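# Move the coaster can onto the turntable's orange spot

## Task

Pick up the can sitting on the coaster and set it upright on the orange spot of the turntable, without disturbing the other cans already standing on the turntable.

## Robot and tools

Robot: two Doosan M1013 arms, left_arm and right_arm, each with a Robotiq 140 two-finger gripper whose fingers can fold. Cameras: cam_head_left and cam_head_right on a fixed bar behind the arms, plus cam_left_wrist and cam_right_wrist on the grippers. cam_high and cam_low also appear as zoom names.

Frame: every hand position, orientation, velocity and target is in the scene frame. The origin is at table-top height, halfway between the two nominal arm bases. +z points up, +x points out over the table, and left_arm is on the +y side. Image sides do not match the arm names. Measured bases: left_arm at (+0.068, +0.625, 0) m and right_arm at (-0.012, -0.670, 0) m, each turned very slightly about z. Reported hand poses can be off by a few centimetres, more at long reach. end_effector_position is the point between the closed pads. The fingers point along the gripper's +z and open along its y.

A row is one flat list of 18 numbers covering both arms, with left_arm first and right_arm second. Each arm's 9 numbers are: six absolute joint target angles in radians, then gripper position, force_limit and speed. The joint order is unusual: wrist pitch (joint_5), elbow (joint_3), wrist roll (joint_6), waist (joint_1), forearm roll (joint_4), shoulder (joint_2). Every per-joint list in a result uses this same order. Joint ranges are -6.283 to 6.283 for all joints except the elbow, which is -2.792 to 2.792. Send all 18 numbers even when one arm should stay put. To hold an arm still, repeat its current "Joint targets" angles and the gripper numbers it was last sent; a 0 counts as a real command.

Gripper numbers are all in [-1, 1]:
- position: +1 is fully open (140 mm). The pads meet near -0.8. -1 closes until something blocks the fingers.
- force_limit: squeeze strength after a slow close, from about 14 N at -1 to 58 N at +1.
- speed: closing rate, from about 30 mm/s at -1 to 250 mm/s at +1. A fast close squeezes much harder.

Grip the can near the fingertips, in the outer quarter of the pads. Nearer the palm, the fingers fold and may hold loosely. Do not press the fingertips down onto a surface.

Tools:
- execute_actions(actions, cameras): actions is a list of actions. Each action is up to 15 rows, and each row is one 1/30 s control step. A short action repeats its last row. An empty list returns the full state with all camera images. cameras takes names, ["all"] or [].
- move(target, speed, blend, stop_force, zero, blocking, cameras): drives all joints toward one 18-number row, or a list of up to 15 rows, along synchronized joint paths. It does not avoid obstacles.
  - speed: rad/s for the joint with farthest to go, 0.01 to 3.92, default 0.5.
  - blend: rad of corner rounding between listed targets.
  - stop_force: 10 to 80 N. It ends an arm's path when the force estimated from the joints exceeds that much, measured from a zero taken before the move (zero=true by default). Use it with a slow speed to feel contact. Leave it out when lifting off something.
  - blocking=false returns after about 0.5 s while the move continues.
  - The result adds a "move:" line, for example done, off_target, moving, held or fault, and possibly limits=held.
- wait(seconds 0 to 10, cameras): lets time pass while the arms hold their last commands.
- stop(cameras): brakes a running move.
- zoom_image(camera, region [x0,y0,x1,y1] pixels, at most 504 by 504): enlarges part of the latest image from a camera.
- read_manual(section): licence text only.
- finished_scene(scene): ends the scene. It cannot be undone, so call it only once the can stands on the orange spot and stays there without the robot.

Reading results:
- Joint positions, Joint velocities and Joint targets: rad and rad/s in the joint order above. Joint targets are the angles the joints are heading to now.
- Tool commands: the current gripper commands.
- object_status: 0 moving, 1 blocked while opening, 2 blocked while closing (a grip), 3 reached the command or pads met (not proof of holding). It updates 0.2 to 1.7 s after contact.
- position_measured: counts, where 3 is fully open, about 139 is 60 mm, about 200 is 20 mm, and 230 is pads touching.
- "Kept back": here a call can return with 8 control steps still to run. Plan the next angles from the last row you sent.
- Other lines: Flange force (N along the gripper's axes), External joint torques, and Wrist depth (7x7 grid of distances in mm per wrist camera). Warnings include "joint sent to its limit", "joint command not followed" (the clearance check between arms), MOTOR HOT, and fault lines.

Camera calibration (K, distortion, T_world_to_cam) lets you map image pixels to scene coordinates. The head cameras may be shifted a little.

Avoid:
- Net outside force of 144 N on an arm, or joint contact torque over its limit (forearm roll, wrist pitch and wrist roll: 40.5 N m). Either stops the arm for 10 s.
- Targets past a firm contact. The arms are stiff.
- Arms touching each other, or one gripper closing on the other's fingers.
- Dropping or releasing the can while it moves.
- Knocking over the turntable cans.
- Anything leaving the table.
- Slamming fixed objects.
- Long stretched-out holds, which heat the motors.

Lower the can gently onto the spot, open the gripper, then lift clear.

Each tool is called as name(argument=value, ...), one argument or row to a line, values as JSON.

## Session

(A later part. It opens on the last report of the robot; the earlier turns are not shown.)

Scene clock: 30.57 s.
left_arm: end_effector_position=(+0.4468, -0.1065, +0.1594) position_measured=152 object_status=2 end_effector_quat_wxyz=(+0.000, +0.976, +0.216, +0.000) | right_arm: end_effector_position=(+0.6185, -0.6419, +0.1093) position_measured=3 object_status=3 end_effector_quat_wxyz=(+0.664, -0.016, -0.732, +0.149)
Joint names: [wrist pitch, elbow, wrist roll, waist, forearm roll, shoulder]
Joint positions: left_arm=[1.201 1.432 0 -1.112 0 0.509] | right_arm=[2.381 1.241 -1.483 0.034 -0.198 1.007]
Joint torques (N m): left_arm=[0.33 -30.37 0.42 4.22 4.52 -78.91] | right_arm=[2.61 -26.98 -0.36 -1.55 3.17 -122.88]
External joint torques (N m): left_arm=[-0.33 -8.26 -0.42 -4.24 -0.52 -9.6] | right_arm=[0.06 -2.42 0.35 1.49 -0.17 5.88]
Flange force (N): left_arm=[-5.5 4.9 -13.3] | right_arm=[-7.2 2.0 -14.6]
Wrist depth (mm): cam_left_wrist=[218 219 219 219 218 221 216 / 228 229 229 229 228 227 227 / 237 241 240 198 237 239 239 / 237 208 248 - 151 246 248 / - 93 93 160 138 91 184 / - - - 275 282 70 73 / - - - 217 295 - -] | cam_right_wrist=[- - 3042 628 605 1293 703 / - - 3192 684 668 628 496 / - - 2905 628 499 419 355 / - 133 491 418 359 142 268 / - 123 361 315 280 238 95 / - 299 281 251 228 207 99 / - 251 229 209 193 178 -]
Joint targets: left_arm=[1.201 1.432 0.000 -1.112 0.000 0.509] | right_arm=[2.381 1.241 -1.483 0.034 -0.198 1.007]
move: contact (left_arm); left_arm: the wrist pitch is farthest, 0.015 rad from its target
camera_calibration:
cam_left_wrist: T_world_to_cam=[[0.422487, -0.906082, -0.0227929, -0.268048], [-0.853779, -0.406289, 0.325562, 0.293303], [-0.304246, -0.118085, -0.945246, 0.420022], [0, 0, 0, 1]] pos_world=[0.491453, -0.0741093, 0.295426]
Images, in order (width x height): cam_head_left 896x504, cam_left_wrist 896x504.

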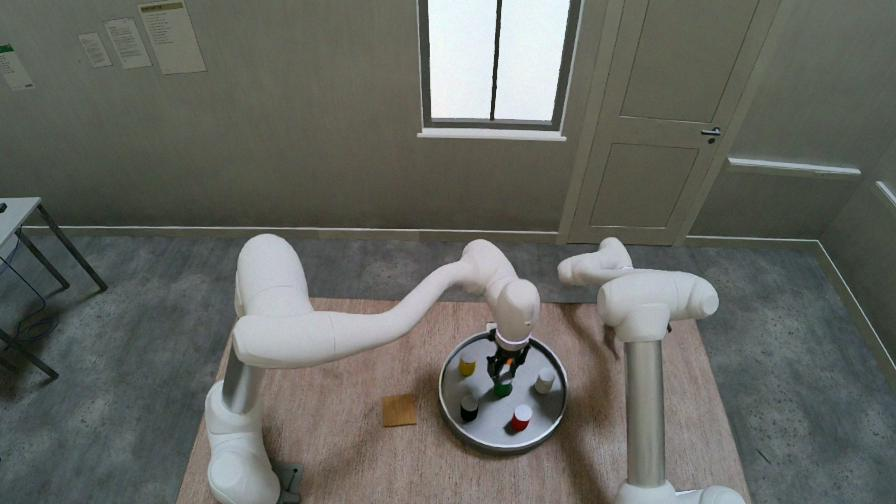

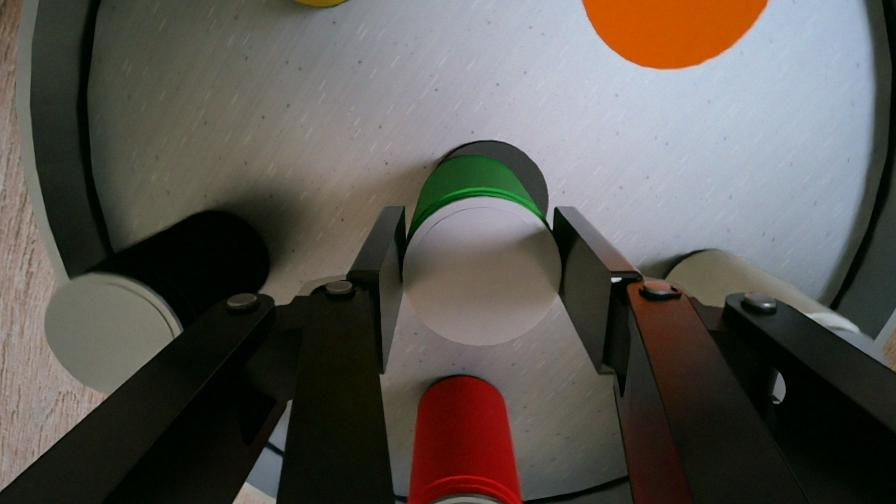

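move(
  target=[
    [1.3968,1.2898,0,-1.1119,0,0.4550,-1,-0.05,-1,2.381,1.241,-1.483,0.034,-0.198,1.007,1,1,1],
    [1.5193,1.44,0,-1.1132,0,0.1823,-1,-0.05,-1,2.381,1.241,-1.483,0.034,-0.198,1.007,1,1,1],
  ],
  speed=0.35,
  blend=[0.03,0],
)

wait(
  seconds=0.5,
)

move(
  target=[1.3159,1.5769,0,-1.1132,0,0.2488,-1,-0.05,-1,2.381,1.241,-1.483,0.034,-0.198,1.007,1,1,1],
  speed=0.5,
  cameras=["cam_head_left","cam_left_wrist"],
)

wait(
  seconds=1,
  cameras=["cam_head_left","cam_left_wrist"],
)

wait(
  seconds=1,
  cameras=["cam_head_left","cam_left_wrist"],
)

wait(
  seconds=1,
  cameras=["cam_head_left","cam_left_wrist"],
)

wait(
  seconds=1,
  cameras=["cam_head_left","cam_left_wrist"],
)

wait(
  seconds=1,
  cameras=["cam_head_left","cam_left_wrist"],
)

wait(
  seconds=1,
  cameras=["cam_head_left","cam_left_wrist"],
)

Scene clock: 34.13 s.
left_arm: end_effector_position=(+0.3817, +0.0315, +0.4008) position_measured=152 object_status=2 end_effector_quat_wxyz=(+0.000, +0.977, +0.215, +0.000) | right_arm: end_effector_position=(+0.6185, -0.6419, +0.1093) position_measured=3 object_status=3 end_effector_quat_wxyz=(+0.664, -0.016, -0.732, +0.149)
Joint names: [wrist pitch, elbow, wrist roll, waist, forearm roll, shoulder]
Joint positions: left_arm=[1.519 1.44 0 -1.113 0 0.182] | right_arm=[2.381 1.241 -1.483 0.034 -0.198 1.007]
Joint torques (N m): left_arm=[0.19 -43.77 0.35 3.05 4.13 -63.29] | right_arm=[2.64 -26.86 -0.34 -1.35 3.16 -122.81]
External joint torques (N m): left_arm=[-0.2 2.36 -0.35 -2.9 0.17 3.28] | right_arm=[0.05 -2.73 0.33 1.54 -0.14 5.29]
Flange force (N): left_arm=[-4.8 0.6 4.6] | right_arm=[-6.7 1.9 -14.7]
Wrist depth (mm): cam_left_wrist=[489 487 481 443 437 429 371 / 512 509 507 458 455 455 457 / 536 535 534 197 473 472 474 / 566 562 551 152 146 500 552 / 591 93 93 162 120 93 577 / - - - 623 631 71 73 / - - - 664 - - -] | cam_right_wrist=[- - 3591 631 614 586 728 / - - 4701 689 670 624 497 / - - 3078 626 499 415 355 / - 133 496 420 359 142 267 / - 123 361 315 280 239 95 / - 299 281 251 228 207 99 / - 251 229 209 192 178 -]
Joint targets: left_arm=[1.519 1.440 0.000 -1.113 0.000 0.182] | right_arm=[2.381 1.241 -1.483 0.034 -0.198 1.007]
move: done

Scene clock: 34.63 s.
left_arm: end_effector_position=(+0.3817, +0.0315, +0.4009) position_measured=152 object_status=2 end_effector_quat_wxyz=(+0.000, +0.977, +0.215, +0.000) | right_arm: end_effector_position=(+0.6185, -0.6419, +0.1093) position_measured=3 object_status=3 end_effector_quat_wxyz=(+0.664, -0.016, -0.732, +0.149)
Joint names: [wrist pitch, elbow, wrist roll, waist, forearm roll, shoulder]
Joint positions: left_arm=[1.519 1.44 0 -1.113 0 0.182] | right_arm=[2.381 1.241 -1.483 0.034 -0.198 1.007]
Joint torques (N m): left_arm=[0.15 -43.78 0.3 2.98 4.25 -63.75] | right_arm=[2.6 -26.96 -0.37 -1.06 3.16 -122.79]
External joint torques (N m): left_arm=[-0.16 2.52 -0.3 -3.05 0.03 3.97] | right_arm=[0.08 -2.5 0.36 0.87 -0.15 5.7]
Flange force (N): left_arm=[-4.9 1.5 4.9] | right_arm=[-7.2 1.4 -14.5]
Wrist depth (mm): cam_left_wrist=[487 485 478 445 432 432 434 / 512 509 506 463 458 454 450 / 535 537 532 198 476 479 455 / 565 561 551 - 138 499 552 / 594 93 93 613 120 93 582 / - - - 622 622 71 73 / - - - 662 - - -] | cam_right_wrist=[- - 3153 607 611 614 699 / - - 3641 677 658 623 496 / - - 3232 626 499 416 355 / - 133 502 419 359 142 268 / - 123 362 314 280 237 95 / - 301 282 251 228 206 100 / - 251 229 209 193 179 -]
Joint targets: left_arm=[1.519 1.440 0.000 -1.113 0.000 0.182] | right_arm=[2.381 1.241 -1.483 0.034 -0.198 1.007]
Tool commands: left_gripper/position=-1.0 left_gripper/force_limit=-0.05 left_gripper/speed=-1.0 right_gripper/position=+1.0 right_gripper/force_limit=+1.0 right_gripper/speed=+1.0
wait: 0.50 s; at rest by 0.17 s

Scene clock: 35.47 s.
left_arm: end_effector_position=(+0.3914, +0.0107, +0.2800) position_measured=152 object_status=2 end_effector_quat_wxyz=(+0.000, +0.977, +0.215, +0.000) | right_arm: end_effector_position=(+0.6185, -0.6419, +0.1093) position_measured=3 object_status=3 end_effector_quat_wxyz=(+0.664, -0.016, -0.732, +0.149)
Joint names: [wrist pitch, elbow, wrist roll, waist, forearm roll, shoulder]
Joint positions: left_arm=[1.316 1.577 0 -1.113 0 0.249] | right_arm=[2.381 1.241 -1.483 0.034 -0.198 1.007]
Joint torques (N m): left_arm=[0.21 -41.89 0.3 3.23 4.1 -70.33] | right_arm=[2.59 -27.01 -0.36 -1.27 3.17 -122.47]
External joint torques (N m): left_arm=[-0.22 1.63 -0.3 -3.29 0.07 4.89] | right_arm=[0.09 -2.62 0.35 1.11 -0.14 5.16]
Flange force (N): left_arm=[-5.0 4.3 4.5] | right_arm=[-6.5 1.5 -14.2]
Wrist depth (mm): cam_left_wrist=[377 367 373 329 327 325 296 / 397 388 390 343 343 340 340 / 415 415 414 211 357 354 352 / 437 437 425 152 146 376 392 / 456 93 93 162 120 93 388 / - - - 485 414 70 73 / - - - 512 515 - -] | cam_right_wrist=[- - 4457 624 605 611 765 / 2394 - 2905 684 666 623 495 / 2191 - 3315 631 499 417 356 / - 134 501 419 358 142 267 / - 123 361 315 280 238 95 / - 300 282 251 228 206 100 / - 251 229 209 193 178 -]
Joint targets: left_arm=[1.316 1.577 0.000 -1.113 0.000 0.249] | right_arm=[2.381 1.241 -1.483 0.034 -0.198 1.007]
move: done
camera_calibration:
cam_left_wrist: T_world_to_cam=[[0.421315, -0.90662, -0.0231049, -0.135086], [-0.85429, -0.405291, 0.325465, 0.254452], [-0.304438, -0.117385, -0.945272, 0.531025], [0, 0, 0, 1]] pos_world=[0.435954, 0.0429895, 0.416027]
Images, in order (width x height): cam_head_left 896x504, cam_left_wrist 896x504.

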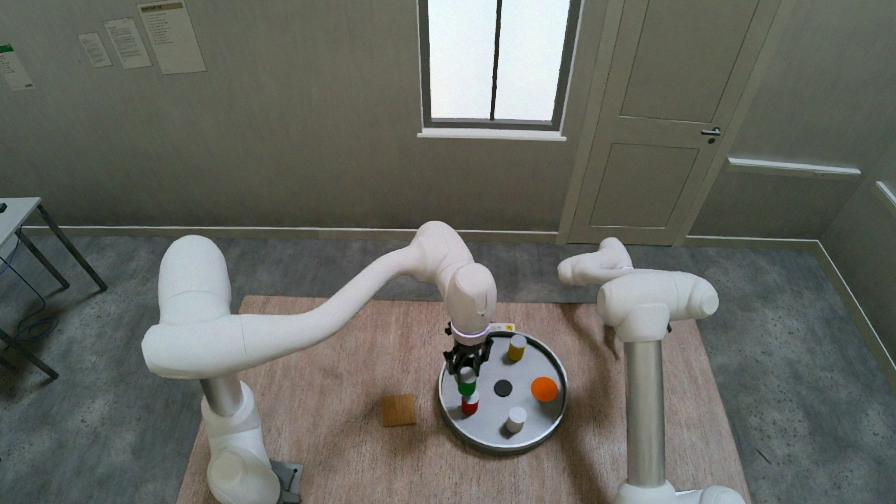

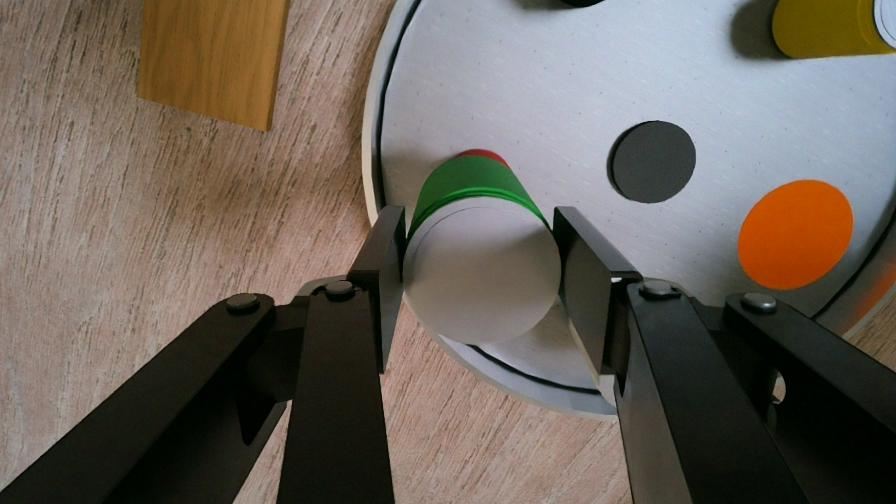

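Scene clock: 36.47 s.
left_arm: end_effector_position=(+0.3913, +0.0107, +0.2799) position_measured=152 object_status=2 end_effector_quat_wxyz=(+0.000, +0.977, +0.215, +0.000) | right_arm: end_effector_position=(+0.6185, -0.6419, +0.1093) position_measured=3 object_status=3 end_effector_quat_wxyz=(+0.664, -0.016, -0.732, +0.149)
Joint names: [wrist pitch, elbow, wrist roll, waist, forearm roll, shoulder]
Joint positions: left_arm=[1.316 1.577 0 -1.113 0 0.249] | right_arm=[2.381 1.241 -1.483 0.034 -0.198 1.007]
Joint torques (N m): left_arm=[0.08 -42.45 0.35 2.94 4.06 -69.4] | right_arm=[2.65 -26.87 -0.32 -1.25 3.19 -122.74]
External joint torques (N m): left_arm=[-0.1 2.27 -0.35 -2.95 0.1 4] | right_arm=[0.03 -2.74 0.3 1.05 -0.17 5.34]
Flange force (N): left_arm=[-4.7 1.7 4.8] | right_arm=[-6.8 1.4 -14.7]
Wrist depth (mm): cam_left_wrist=[376 367 372 327 328 327 - / 396 388 391 340 342 340 342 / 415 416 413 179 356 355 357 / 437 439 427 - 145 374 373 / 456 93 93 370 120 93 300 / - - - 486 414 70 73 / - - - 516 514 - -] | cam_right_wrist=[- - 3641 632 603 596 765 / - - - 688 668 626 497 / - 2439 - 632 500 415 355 / - 134 482 420 360 142 268 / - 123 362 314 280 238 95 / - 300 281 251 228 206 99 / - 252 229 209 193 178 -]
Joint targets: left_arm=[1.316 1.577 0.000 -1.113 0.000 0.249] | right_arm=[2.381 1.241 -1.483 0.034 -0.198 1.007]
Tool commands: left_gripper/position=-1.0 left_gripper/force_limit=-0.05 left_gripper/speed=-1.0 right_gripper/position=+1.0 right_gripper/force_limit=+1.0 right_gripper/speed=+1.0
wait: 1.00 s; at rest by 0.17 s
camera_calibration:
cam_left_wrist: T_world_to_cam=[[0.421273, -0.906636, -0.0232303, -0.135018], [-0.854277, -0.405285, 0.325508, 0.254461], [-0.304532, -0.117283, -0.945254, 0.53096], [0, 0, 0, 1]] pos_world=[0.435954, 0.0429894, 0.415927]
Images, in order (width x height): cam_head_left 896x504, cam_left_wrist 896x504.

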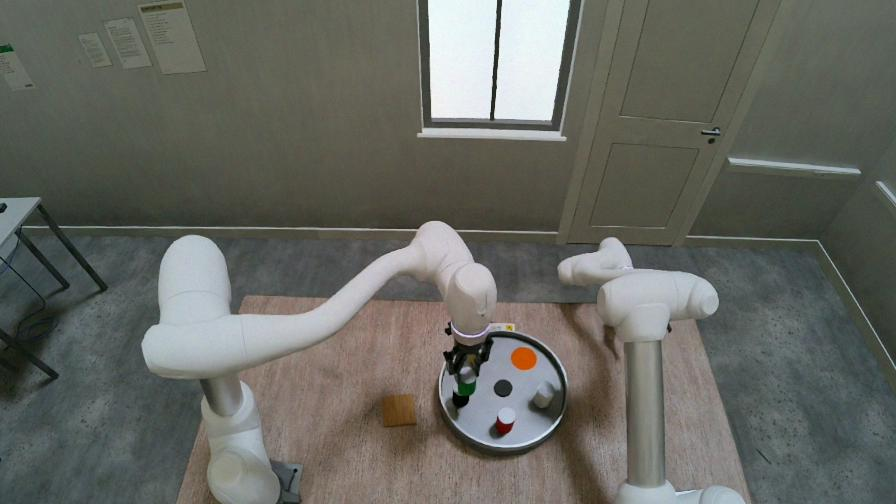

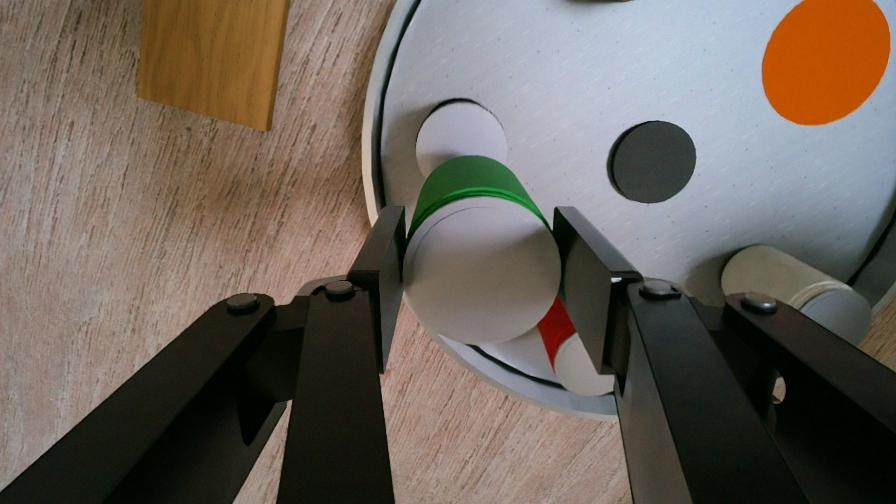

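Scene clock: 37.47 s.
left_arm: end_effector_position=(+0.3914, +0.0107, +0.2799) position_measured=152 object_status=2 end_effector_quat_wxyz=(+0.000, +0.977, +0.215, +0.000) | right_arm: end_effector_position=(+0.6185, -0.6419, +0.1093) position_measured=3 object_status=3 end_effector_quat_wxyz=(+0.664, -0.016, -0.732, +0.149)
Joint names: [wrist pitch, elbow, wrist roll, waist, forearm roll, shoulder]
Joint positions: left_arm=[1.316 1.577 0 -1.113 0 0.249] | right_arm=[2.381 1.241 -1.483 0.034 -0.198 1.007]
Joint torques (N m): left_arm=[0.16 -42.39 0.37 3.1 4.04 -69.79] | right_arm=[2.64 -26.95 -0.35 -1.42 3.2 -122.79]
External joint torques (N m): left_arm=[-0.16 2.31 -0.37 -3.12 0.12 4.44] | right_arm=[0.05 -2.56 0.33 1.76 -0.17 5.45]
Flange force (N): left_arm=[-4.9 2.2 5.1] | right_arm=[-6.7 2.2 -14.4]
Wrist depth (mm): cam_left_wrist=[378 367 371 325 327 327 325 / 394 388 392 264 340 341 332 / 417 417 414 212 356 354 356 / 439 437 429 153 150 374 377 / 458 93 93 160 121 93 389 / - - - 483 387 70 73 / - - - 515 513 - -] | cam_right_wrist=[- - 3153 621 610 808 720 / - - 3232 684 663 624 496 / - - 3006 629 500 414 355 / - 133 491 421 359 142 268 / - 123 360 313 279 238 95 / - 299 281 251 228 206 100 / - 252 229 210 193 178 -]
Joint targets: left_arm=[1.316 1.577 0.000 -1.113 0.000 0.249] | right_arm=[2.381 1.241 -1.483 0.034 -0.198 1.007]
Tool commands: left_gripper/position=-1.0 left_gripper/force_limit=-0.05 left_gripper/speed=-1.0 right_gripper/position=+1.0 right_gripper/force_limit=+1.0 right_gripper/speed=+1.0
wait: 1.00 s; at rest by 0.17 s
camera_calibration:
cam_left_wrist: T_world_to_cam=[[0.421301, -0.906626, -0.0231446, -0.135066], [-0.854265, -0.40528, 0.325546, 0.25444], [-0.304528, -0.117381, -0.945243, 0.530958], [0, 0, 0, 1]] pos_world=[0.435954, 0.0429895, 0.415927]
Images, in order (width x height): cam_head_left 896x504, cam_left_wrist 896x504.

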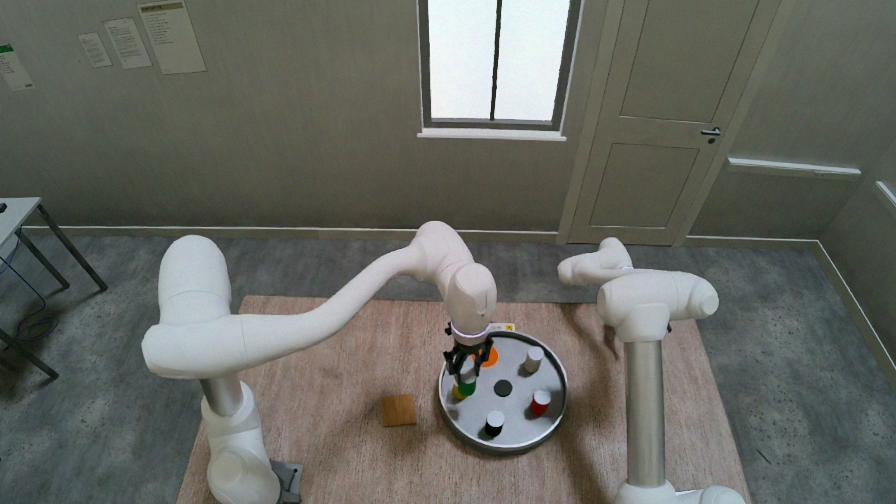

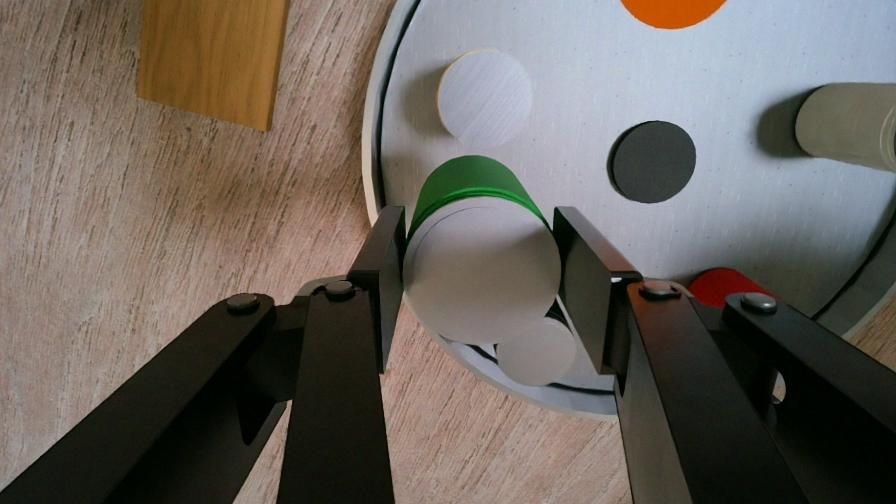

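Scene clock: 38.47 s.
left_arm: end_effector_position=(+0.3914, +0.0107, +0.2799) position_measured=152 object_status=2 end_effector_quat_wxyz=(+0.000, +0.977, +0.215, +0.000) | right_arm: end_effector_position=(+0.6185, -0.6419, +0.1093) position_measured=3 object_status=3 end_effector_quat_wxyz=(+0.664, -0.016, -0.732, +0.149)
Joint names: [wrist pitch, elbow, wrist roll, waist, forearm roll, shoulder]
Joint positions: left_arm=[1.316 1.577 0 -1.113 0 0.249] | right_arm=[2.381 1.241 -1.483 0.034 -0.198 1.007]
Joint torques (N m): left_arm=[0.18 -42.32 0.28 3.05 4.07 -69.71] | right_arm=[2.61 -26.84 -0.36 -1.43 3.21 -122.78]
External joint torques (N m): left_arm=[-0.19 2.42 -0.28 -3.03 0.07 4.89] | right_arm=[0.07 -2.78 0.34 1.75 -0.17 5.36]
Flange force (N): left_arm=[-4.6 2.7 5.5] | right_arm=[-6.7 2.1 -15.0]
Wrist depth (mm): cam_left_wrist=[378 367 373 330 327 325 326 / 396 388 389 343 341 341 337 / 417 413 413 212 356 354 328 / 437 437 427 - 146 378 375 / 460 93 93 308 138 93 388 / - - - 484 412 71 73 / - - - 514 513 - -] | cam_right_wrist=[- 2638 3232 629 611 594 765 / - 3641 4104 720 661 621 497 / - - 2972 629 500 417 356 / - 133 495 418 359 142 268 / - 123 360 314 280 238 94 / - 300 282 251 228 206 100 / - 251 229 210 192 179 -]
Joint targets: left_arm=[1.316 1.577 0.000 -1.113 0.000 0.249] | right_arm=[2.381 1.241 -1.483 0.034 -0.198 1.007]
Tool commands: left_gripper/position=-1.0 left_gripper/force_limit=-0.05 left_gripper/speed=-1.0 right_gripper/position=+1.0 right_gripper/force_limit=+1.0 right_gripper/speed=+1.0
wait: 1.00 s; at rest by 0.17 s
camera_calibration:
cam_left_wrist: T_world_to_cam=[[0.421301, -0.906626, -0.0231446, -0.135066], [-0.854265, -0.40528, 0.325546, 0.25444], [-0.304528, -0.117381, -0.945243, 0.530958], [0, 0, 0, 1]] pos_world=[0.435954, 0.0429895, 0.415927]
Images, in order (width x height): cam_head_left 896x504, cam_left_wrist 896x504.

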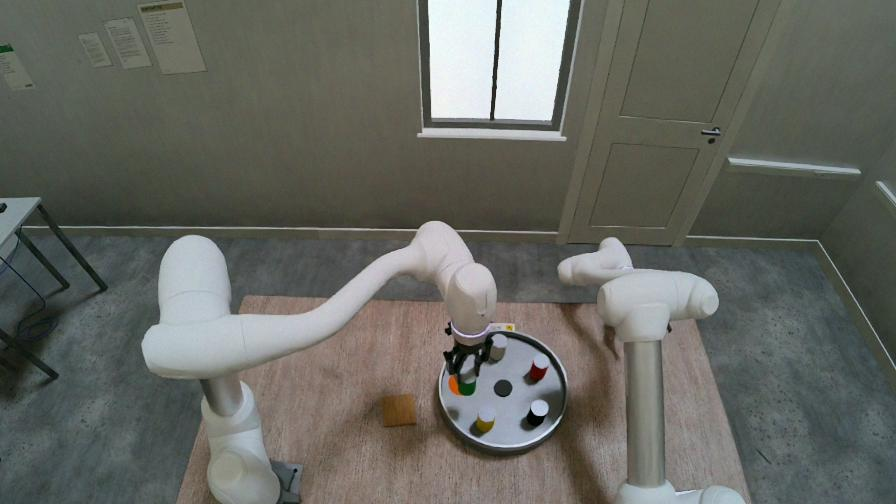

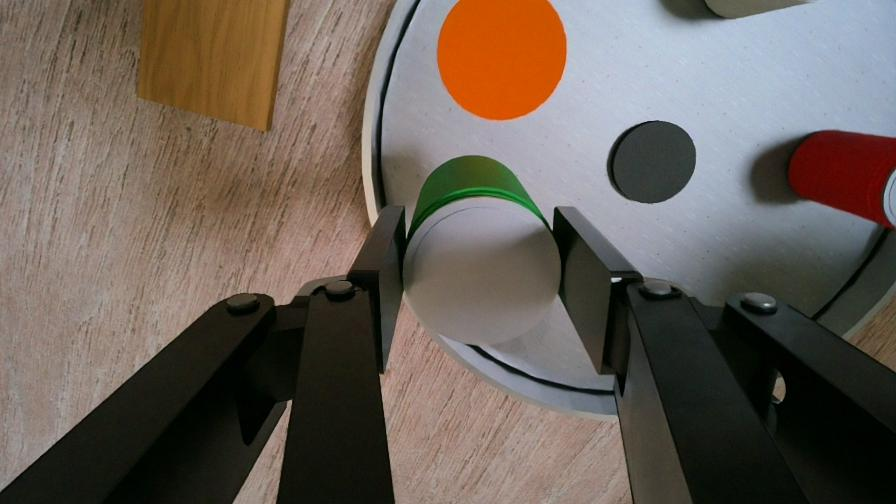

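Scene clock: 39.47 s.
left_arm: end_effector_position=(+0.3914, +0.0107, +0.2799) position_measured=152 object_status=2 end_effector_quat_wxyz=(+0.000, +0.977, +0.215, +0.000) | right_arm: end_effector_position=(+0.6185, -0.6419, +0.1093) position_measured=3 object_status=3 end_effector_quat_wxyz=(+0.664, -0.016, -0.732, +0.149)
Joint names: [wrist pitch, elbow, wrist roll, waist, forearm roll, shoulder]
Joint positions: left_arm=[1.316 1.577 0 -1.113 0 0.249] | right_arm=[2.381 1.241 -1.483 0.034 -0.198 1.007]
Joint torques (N m): left_arm=[0.18 -42.31 0.34 3.38 4.04 -69.86] | right_arm=[2.64 -26.87 -0.33 -1.57 3.21 -122.63]
External joint torques (N m): left_arm=[-0.2 2.16 -0.34 -3.44 0.13 4.62] | right_arm=[0.04 -2.76 0.32 1.32 -0.18 5.26]
Flange force (N): left_arm=[-5.3 2.8 5.1] | right_arm=[-6.7 1.6 -14.7]
Wrist depth (mm): cam_left_wrist=[378 367 373 327 327 325 325 / 394 389 392 344 343 341 341 / 417 413 414 211 356 354 353 / 437 437 426 - 145 378 368 / 458 93 93 376 120 93 387 / - - - 485 411 71 73 / - - - 515 514 - -] | cam_right_wrist=[2308 - 3273 616 604 611 767 / - - 3494 720 670 620 498 / - - 3042 626 500 416 356 / - 133 500 420 358 142 267 / - 123 361 315 279 238 95 / - 299 281 251 228 206 99 / - 251 229 209 193 179 -]
Joint targets: left_arm=[1.316 1.577 0.000 -1.113 0.000 0.249] | right_arm=[2.381 1.241 -1.483 0.034 -0.198 1.007]
Tool commands: left_gripper/position=-1.0 left_gripper/force_limit=-0.05 left_gripper/speed=-1.0 right_gripper/position=+1.0 right_gripper/force_limit=+1.0 right_gripper/speed=+1.0
wait: 1.00 s; at rest by 0.17 s
camera_calibration:
cam_left_wrist: T_world_to_cam=[[0.421336, -0.906609, -0.0231585, -0.135077], [-0.854247, -0.405318, 0.325545, 0.254434], [-0.304529, -0.117381, -0.945243, 0.530958], [0, 0, 0, 1]] pos_world=[0.435954, 0.0429895, 0.415927]
Images, in order (width x height): cam_head_left 896x504, cam_left_wrist 896x504.

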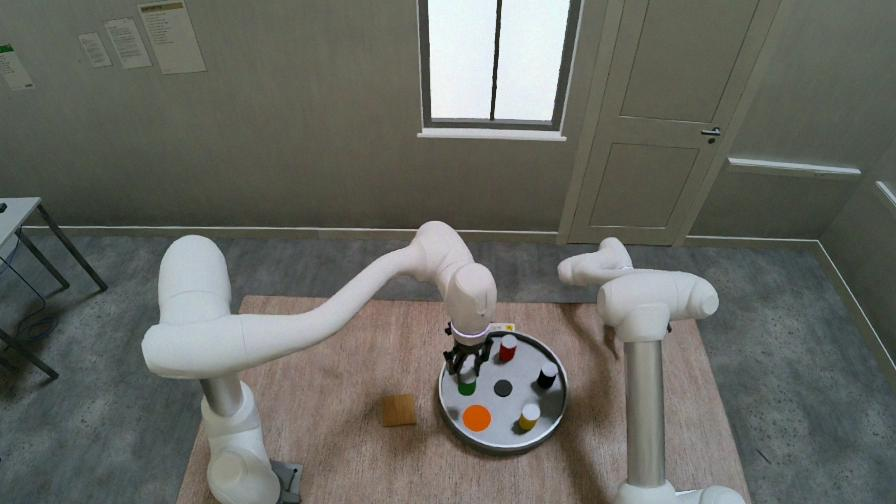

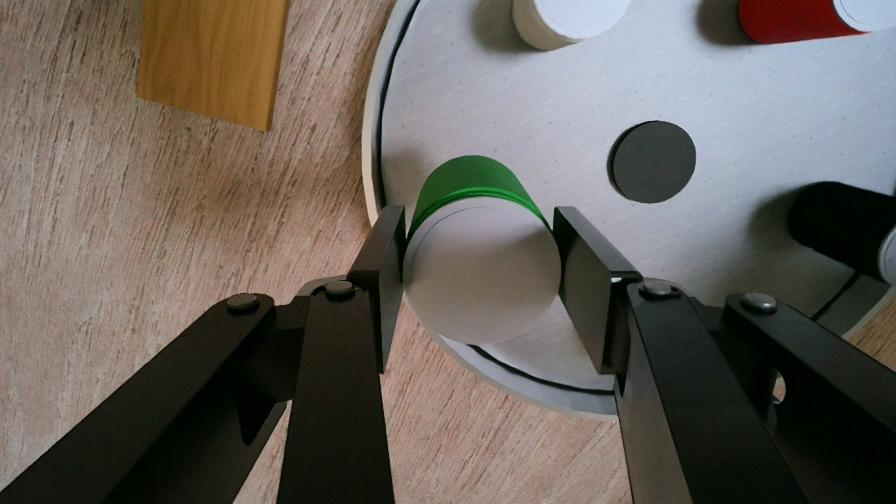

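Scene clock: 40.47 s.
left_arm: end_effector_position=(+0.3914, +0.0107, +0.2799) position_measured=152 object_status=2 end_effector_quat_wxyz=(+0.000, +0.977, +0.215, +0.000) | right_arm: end_effector_position=(+0.6185, -0.6419, +0.1093) position_measured=3 object_status=3 end_effector_quat_wxyz=(+0.664, -0.016, -0.732, +0.149)
Joint names: [wrist pitch, elbow, wrist roll, waist, forearm roll, shoulder]
Joint positions: left_arm=[1.316 1.577 0 -1.113 0 0.249] | right_arm=[2.381 1.241 -1.483 0.034 -0.198 1.007]
Joint torques (N m): left_arm=[0.16 -42.58 0.33 2.97 4.06 -69.59] | right_arm=[2.64 -26.91 -0.35 -1.12 3.18 -122.83]
External joint torques (N m): left_arm=[-0.17 2.51 -0.33 -2.96 0.11 4.32] | right_arm=[0.03 -2.46 0.34 1.28 -0.17 5.9]
Flange force (N): left_arm=[-4.7 1.7 5.4] | right_arm=[-7.4 1.8 -14.6]
Wrist depth (mm): cam_left_wrist=[378 367 372 327 326 328 308 / 394 388 390 344 343 340 341 / 415 414 412 198 356 355 356 / 437 437 428 - 146 376 324 / 456 93 93 162 120 93 386 / - - - 485 - 71 73 / - - - 514 515 - -] | cam_right_wrist=[- - 2560 635 617 592 747 / - - 3447 666 666 629 497 / - 3006 3153 626 500 416 356 / - 133 503 418 359 142 268 / - 123 360 315 280 238 95 / - 299 281 252 228 207 99 / - 251 228 210 193 178 -]
Joint targets: left_arm=[1.316 1.577 0.000 -1.113 0.000 0.249] | right_arm=[2.381 1.241 -1.483 0.034 -0.198 1.007]
Tool commands: left_gripper/position=-1.0 left_gripper/force_limit=-0.05 left_gripper/speed=-1.0 right_gripper/position=+1.0 right_gripper/force_limit=+1.0 right_gripper/speed=+1.0
wait: 1.00 s; at rest by 0.17 s
camera_calibration:
cam_left_wrist: T_world_to_cam=[[0.421336, -0.906609, -0.0231585, -0.135077], [-0.854247, -0.405318, 0.325545, 0.254434], [-0.304529, -0.117381, -0.945243, 0.530958], [0, 0, 0, 1]] pos_world=[0.435954, 0.0429895, 0.415927]
Images, in order (width x height): cam_head_left 896x504, cam_left_wrist 896x504.

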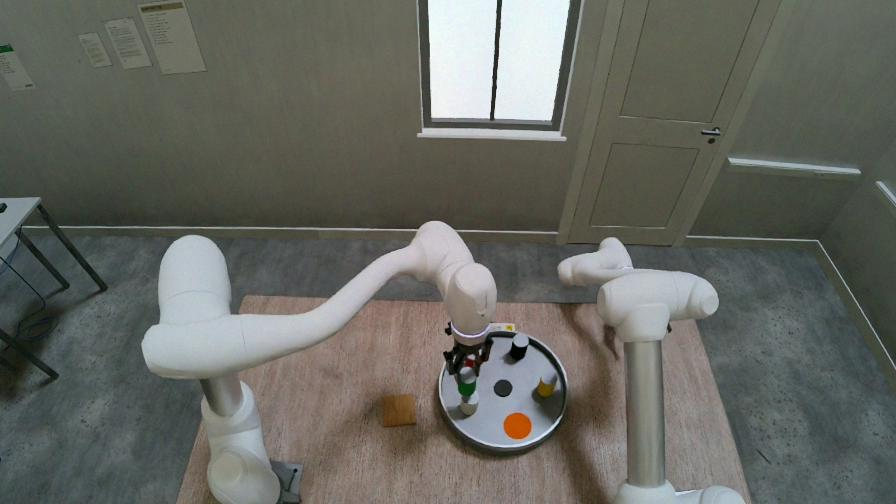

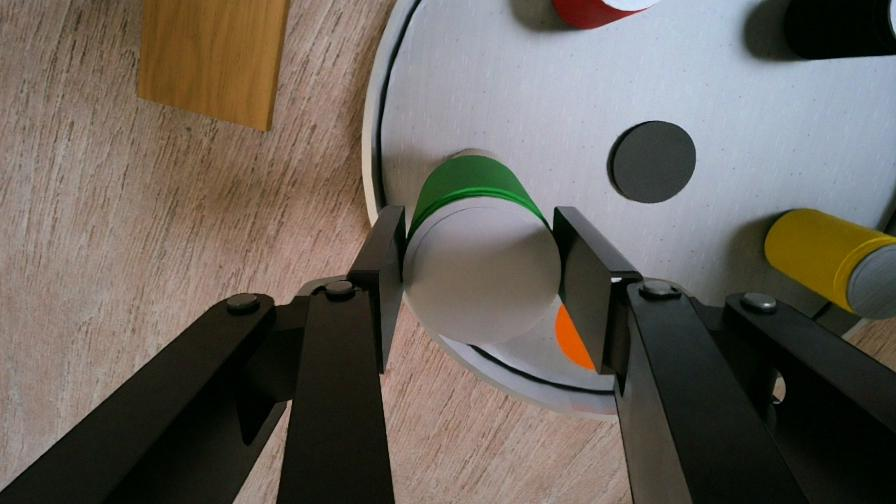

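Scene clock: 41.47 s.
left_arm: end_effector_position=(+0.3914, +0.0107, +0.2799) position_measured=152 object_status=2 end_effector_quat_wxyz=(+0.000, +0.977, +0.215, +0.000) | right_arm: end_effector_position=(+0.6185, -0.6419, +0.1093) position_measured=3 object_status=3 end_effector_quat_wxyz=(+0.664, -0.016, -0.732, +0.149)
Joint names: [wrist pitch, elbow, wrist roll, waist, forearm roll, shoulder]
Joint positions: left_arm=[1.316 1.577 0 -1.113 0 0.249] | right_arm=[2.381 1.241 -1.483 0.034 -0.198 1.007]
Joint torques (N m): left_arm=[0.2 -42.29 0.28 3.35 4.04 -69.16] | right_arm=[2.61 -26.95 -0.35 -1.24 3.16 -122.99]
External joint torques (N m): left_arm=[-0.2 2.27 -0.28 -3.44 0.11 4.08] | right_arm=[0.07 -2.57 0.34 1.55 -0.14 5.75]
Flange force (N): left_arm=[-5.3 1.7 5.0] | right_arm=[-7.1 2.0 -14.9]
Wrist depth (mm): cam_left_wrist=[377 366 374 327 327 324 319 / 396 387 391 340 342 341 340 / 415 417 414 197 354 354 357 / 438 436 428 - 146 374 374 / 459 93 93 162 120 91 385 / - - - 482 411 70 73 / - - - 516 510 - -] | cam_right_wrist=[- - 3042 619 608 680 720 / - - 3977 684 663 623 495 / - - 3747 628 504 415 356 / - 133 495 419 358 142 268 / - 123 360 315 280 238 95 / - 300 282 251 228 206 100 / - 251 229 209 193 178 -]
Joint targets: left_arm=[1.316 1.577 0.000 -1.113 0.000 0.249] | right_arm=[2.381 1.241 -1.483 0.034 -0.198 1.007]
Tool commands: left_gripper/position=-1.0 left_gripper/force_limit=-0.05 left_gripper/speed=-1.0 right_gripper/position=+1.0 right_gripper/force_limit=+1.0 right_gripper/speed=+1.0
wait: 1.00 s; at rest by 0.17 s
camera_calibration:
cam_left_wrist: T_world_to_cam=[[0.421336, -0.906609, -0.0231585, -0.135077], [-0.854247, -0.405318, 0.325545, 0.254434], [-0.304529, -0.117381, -0.945243, 0.530958], [0, 0, 0, 1]] pos_world=[0.435954, 0.0429895, 0.415927]
Images, in order (width x height): cam_head_left 896x504, cam_left_wrist 896x504.

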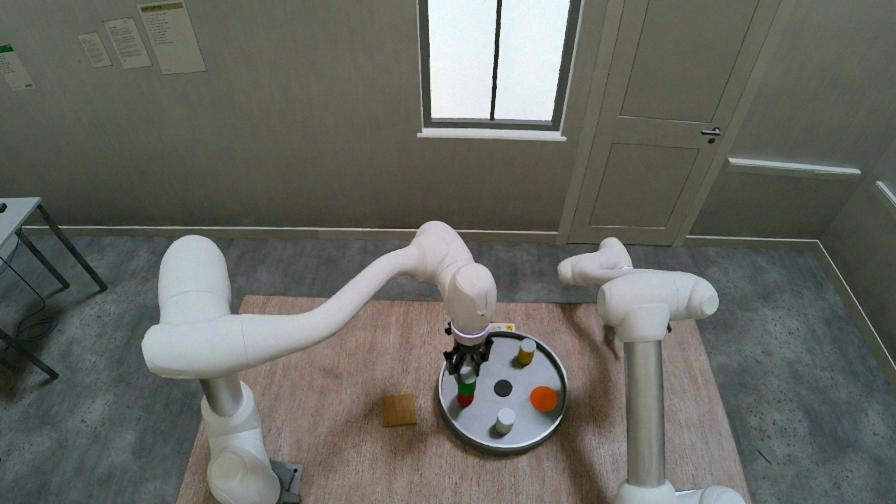

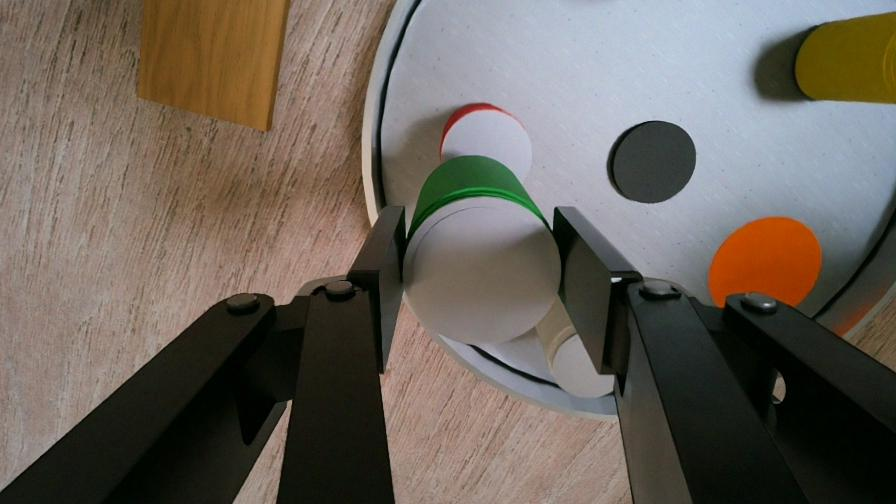

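wait(
  seconds=0.1,
)

Scene clock: 42.43 s.
left_arm: end_effector_position=(+0.3914, +0.0107, +0.2799) position_measured=152 object_status=2 end_effector_quat_wxyz=(+0.000, +0.977, +0.215, +0.000) | right_arm: end_effector_position=(+0.6185, -0.6419, +0.1093) position_measured=3 object_status=3 end_effector_quat_wxyz=(+0.664, -0.016, -0.732, +0.149)
Joint names: [wrist pitch, elbow, wrist roll, waist, forearm roll, shoulder]
Joint positions: left_arm=[1.316 1.577 0 -1.113 0 0.249] | right_arm=[2.381 1.241 -1.483 0.034 -0.198 1.007]
Joint torques (N m): left_arm=[0.14 -42.35 0.26 2.95 4.03 -69.49] | right_arm=[2.62 -26.92 -0.36 -1.24 3.17 -122.78]
External joint torques (N m): left_arm=[-0.15 2.27 -0.26 -2.76 0.14 4.03] | right_arm=[0.06 -2.74 0.34 1.12 -0.14 5.28]
Flange force (N): left_arm=[-4.3 1.7 4.9] | right_arm=[-6.7 1.5 -14.7]
Wrist depth (mm): cam_left_wrist=[378 366 372 321 327 325 323 / 395 389 391 340 342 341 - / 415 415 416 212 355 356 366 / 438 437 428 153 153 374 374 / 457 93 93 160 120 93 389 / - - - 484 414 70 73 / - - - 514 513 - -] | cam_right_wrist=[- - 2416 631 605 577 693 / - - 3802 689 661 620 494 / - - 3153 629 502 417 355 / - 133 500 420 359 142 267 / - 123 362 314 280 238 95 / - 299 282 251 228 206 99 / - 251 229 209 193 178 -]
Joint targets: left_arm=[1.316 1.577 0.000 -1.113 0.000 0.249] | right_arm=[2.381 1.241 -1.483 0.034 -0.198 1.007]
Tool commands: left_gripper/position=-1.0 left_gripper/force_limit=-0.05 left_gripper/speed=-1.0 right_gripper/position=+1.0 right_gripper/force_limit=+1.0 right_gripper/speed=+1.0
wait: 0.10 s; at rest from the start

wait(
  seconds=4,
)

Scene clock: 46.73 s.
left_arm: end_effector_position=(+0.3914, +0.0107, +0.2799) position_measured=152 object_status=2 end_effector_quat_wxyz=(+0.000, +0.977, +0.215, +0.000) | right_arm: end_effector_position=(+0.6185, -0.6419, +0.1093) position_measured=3 object_status=3 end_effector_quat_wxyz=(+0.664, -0.016, -0.732, +0.149)
Joint names: [wrist pitch, elbow, wrist roll, waist, forearm roll, shoulder]
Joint positions: left_arm=[1.316 1.577 0 -1.113 0 0.249] | right_arm=[2.381 1.241 -1.483 0.034 -0.198 1.007]
Joint torques (N m): left_arm=[0.2 -42.22 0.3 3.05 4.09 -69.91] | right_arm=[2.65 -26.93 -0.29 -1.44 3.19 -122.87]
External joint torques (N m): left_arm=[-0.2 2.24 -0.3 -2.88 0.07 4.73] | right_arm=[0.03 -2.73 0.27 1.85 -0.15 5.51]
Flange force (N): left_arm=[-4.4 2.8 5.2] | right_arm=[-6.9 2.2 -15.0]
Wrist depth (mm): cam_left_wrist=[378 365 373 328 327 325 307 / 395 388 390 344 343 342 340 / 416 414 413 211 356 355 358 / 437 437 428 - 146 377 326 / 457 93 93 380 120 93 380 / - - - 484 412 70 73 / - - - 515 515 - -] | cam_right_wrist=[- - 2873 637 604 - 737 / - - - 697 661 623 499 / - - 3273 629 500 416 355 / - 133 499 417 358 142 268 / - 123 361 315 280 237 95 / - 299 282 251 228 206 99 / - 251 229 210 193 178 -]
Joint targets: left_arm=[1.316 1.577 0.000 -1.113 0.000 0.249] | right_arm=[2.381 1.241 -1.483 0.034 -0.198 1.007]
Tool commands: left_gripper/position=-1.0 left_gripper/force_limit=-0.05 left_gripper/speed=-1.0 right_gripper/position=+1.0 right_gripper/force_limit=+1.0 right_gripper/speed=+1.0
wait: 4.00 s; at rest from the start


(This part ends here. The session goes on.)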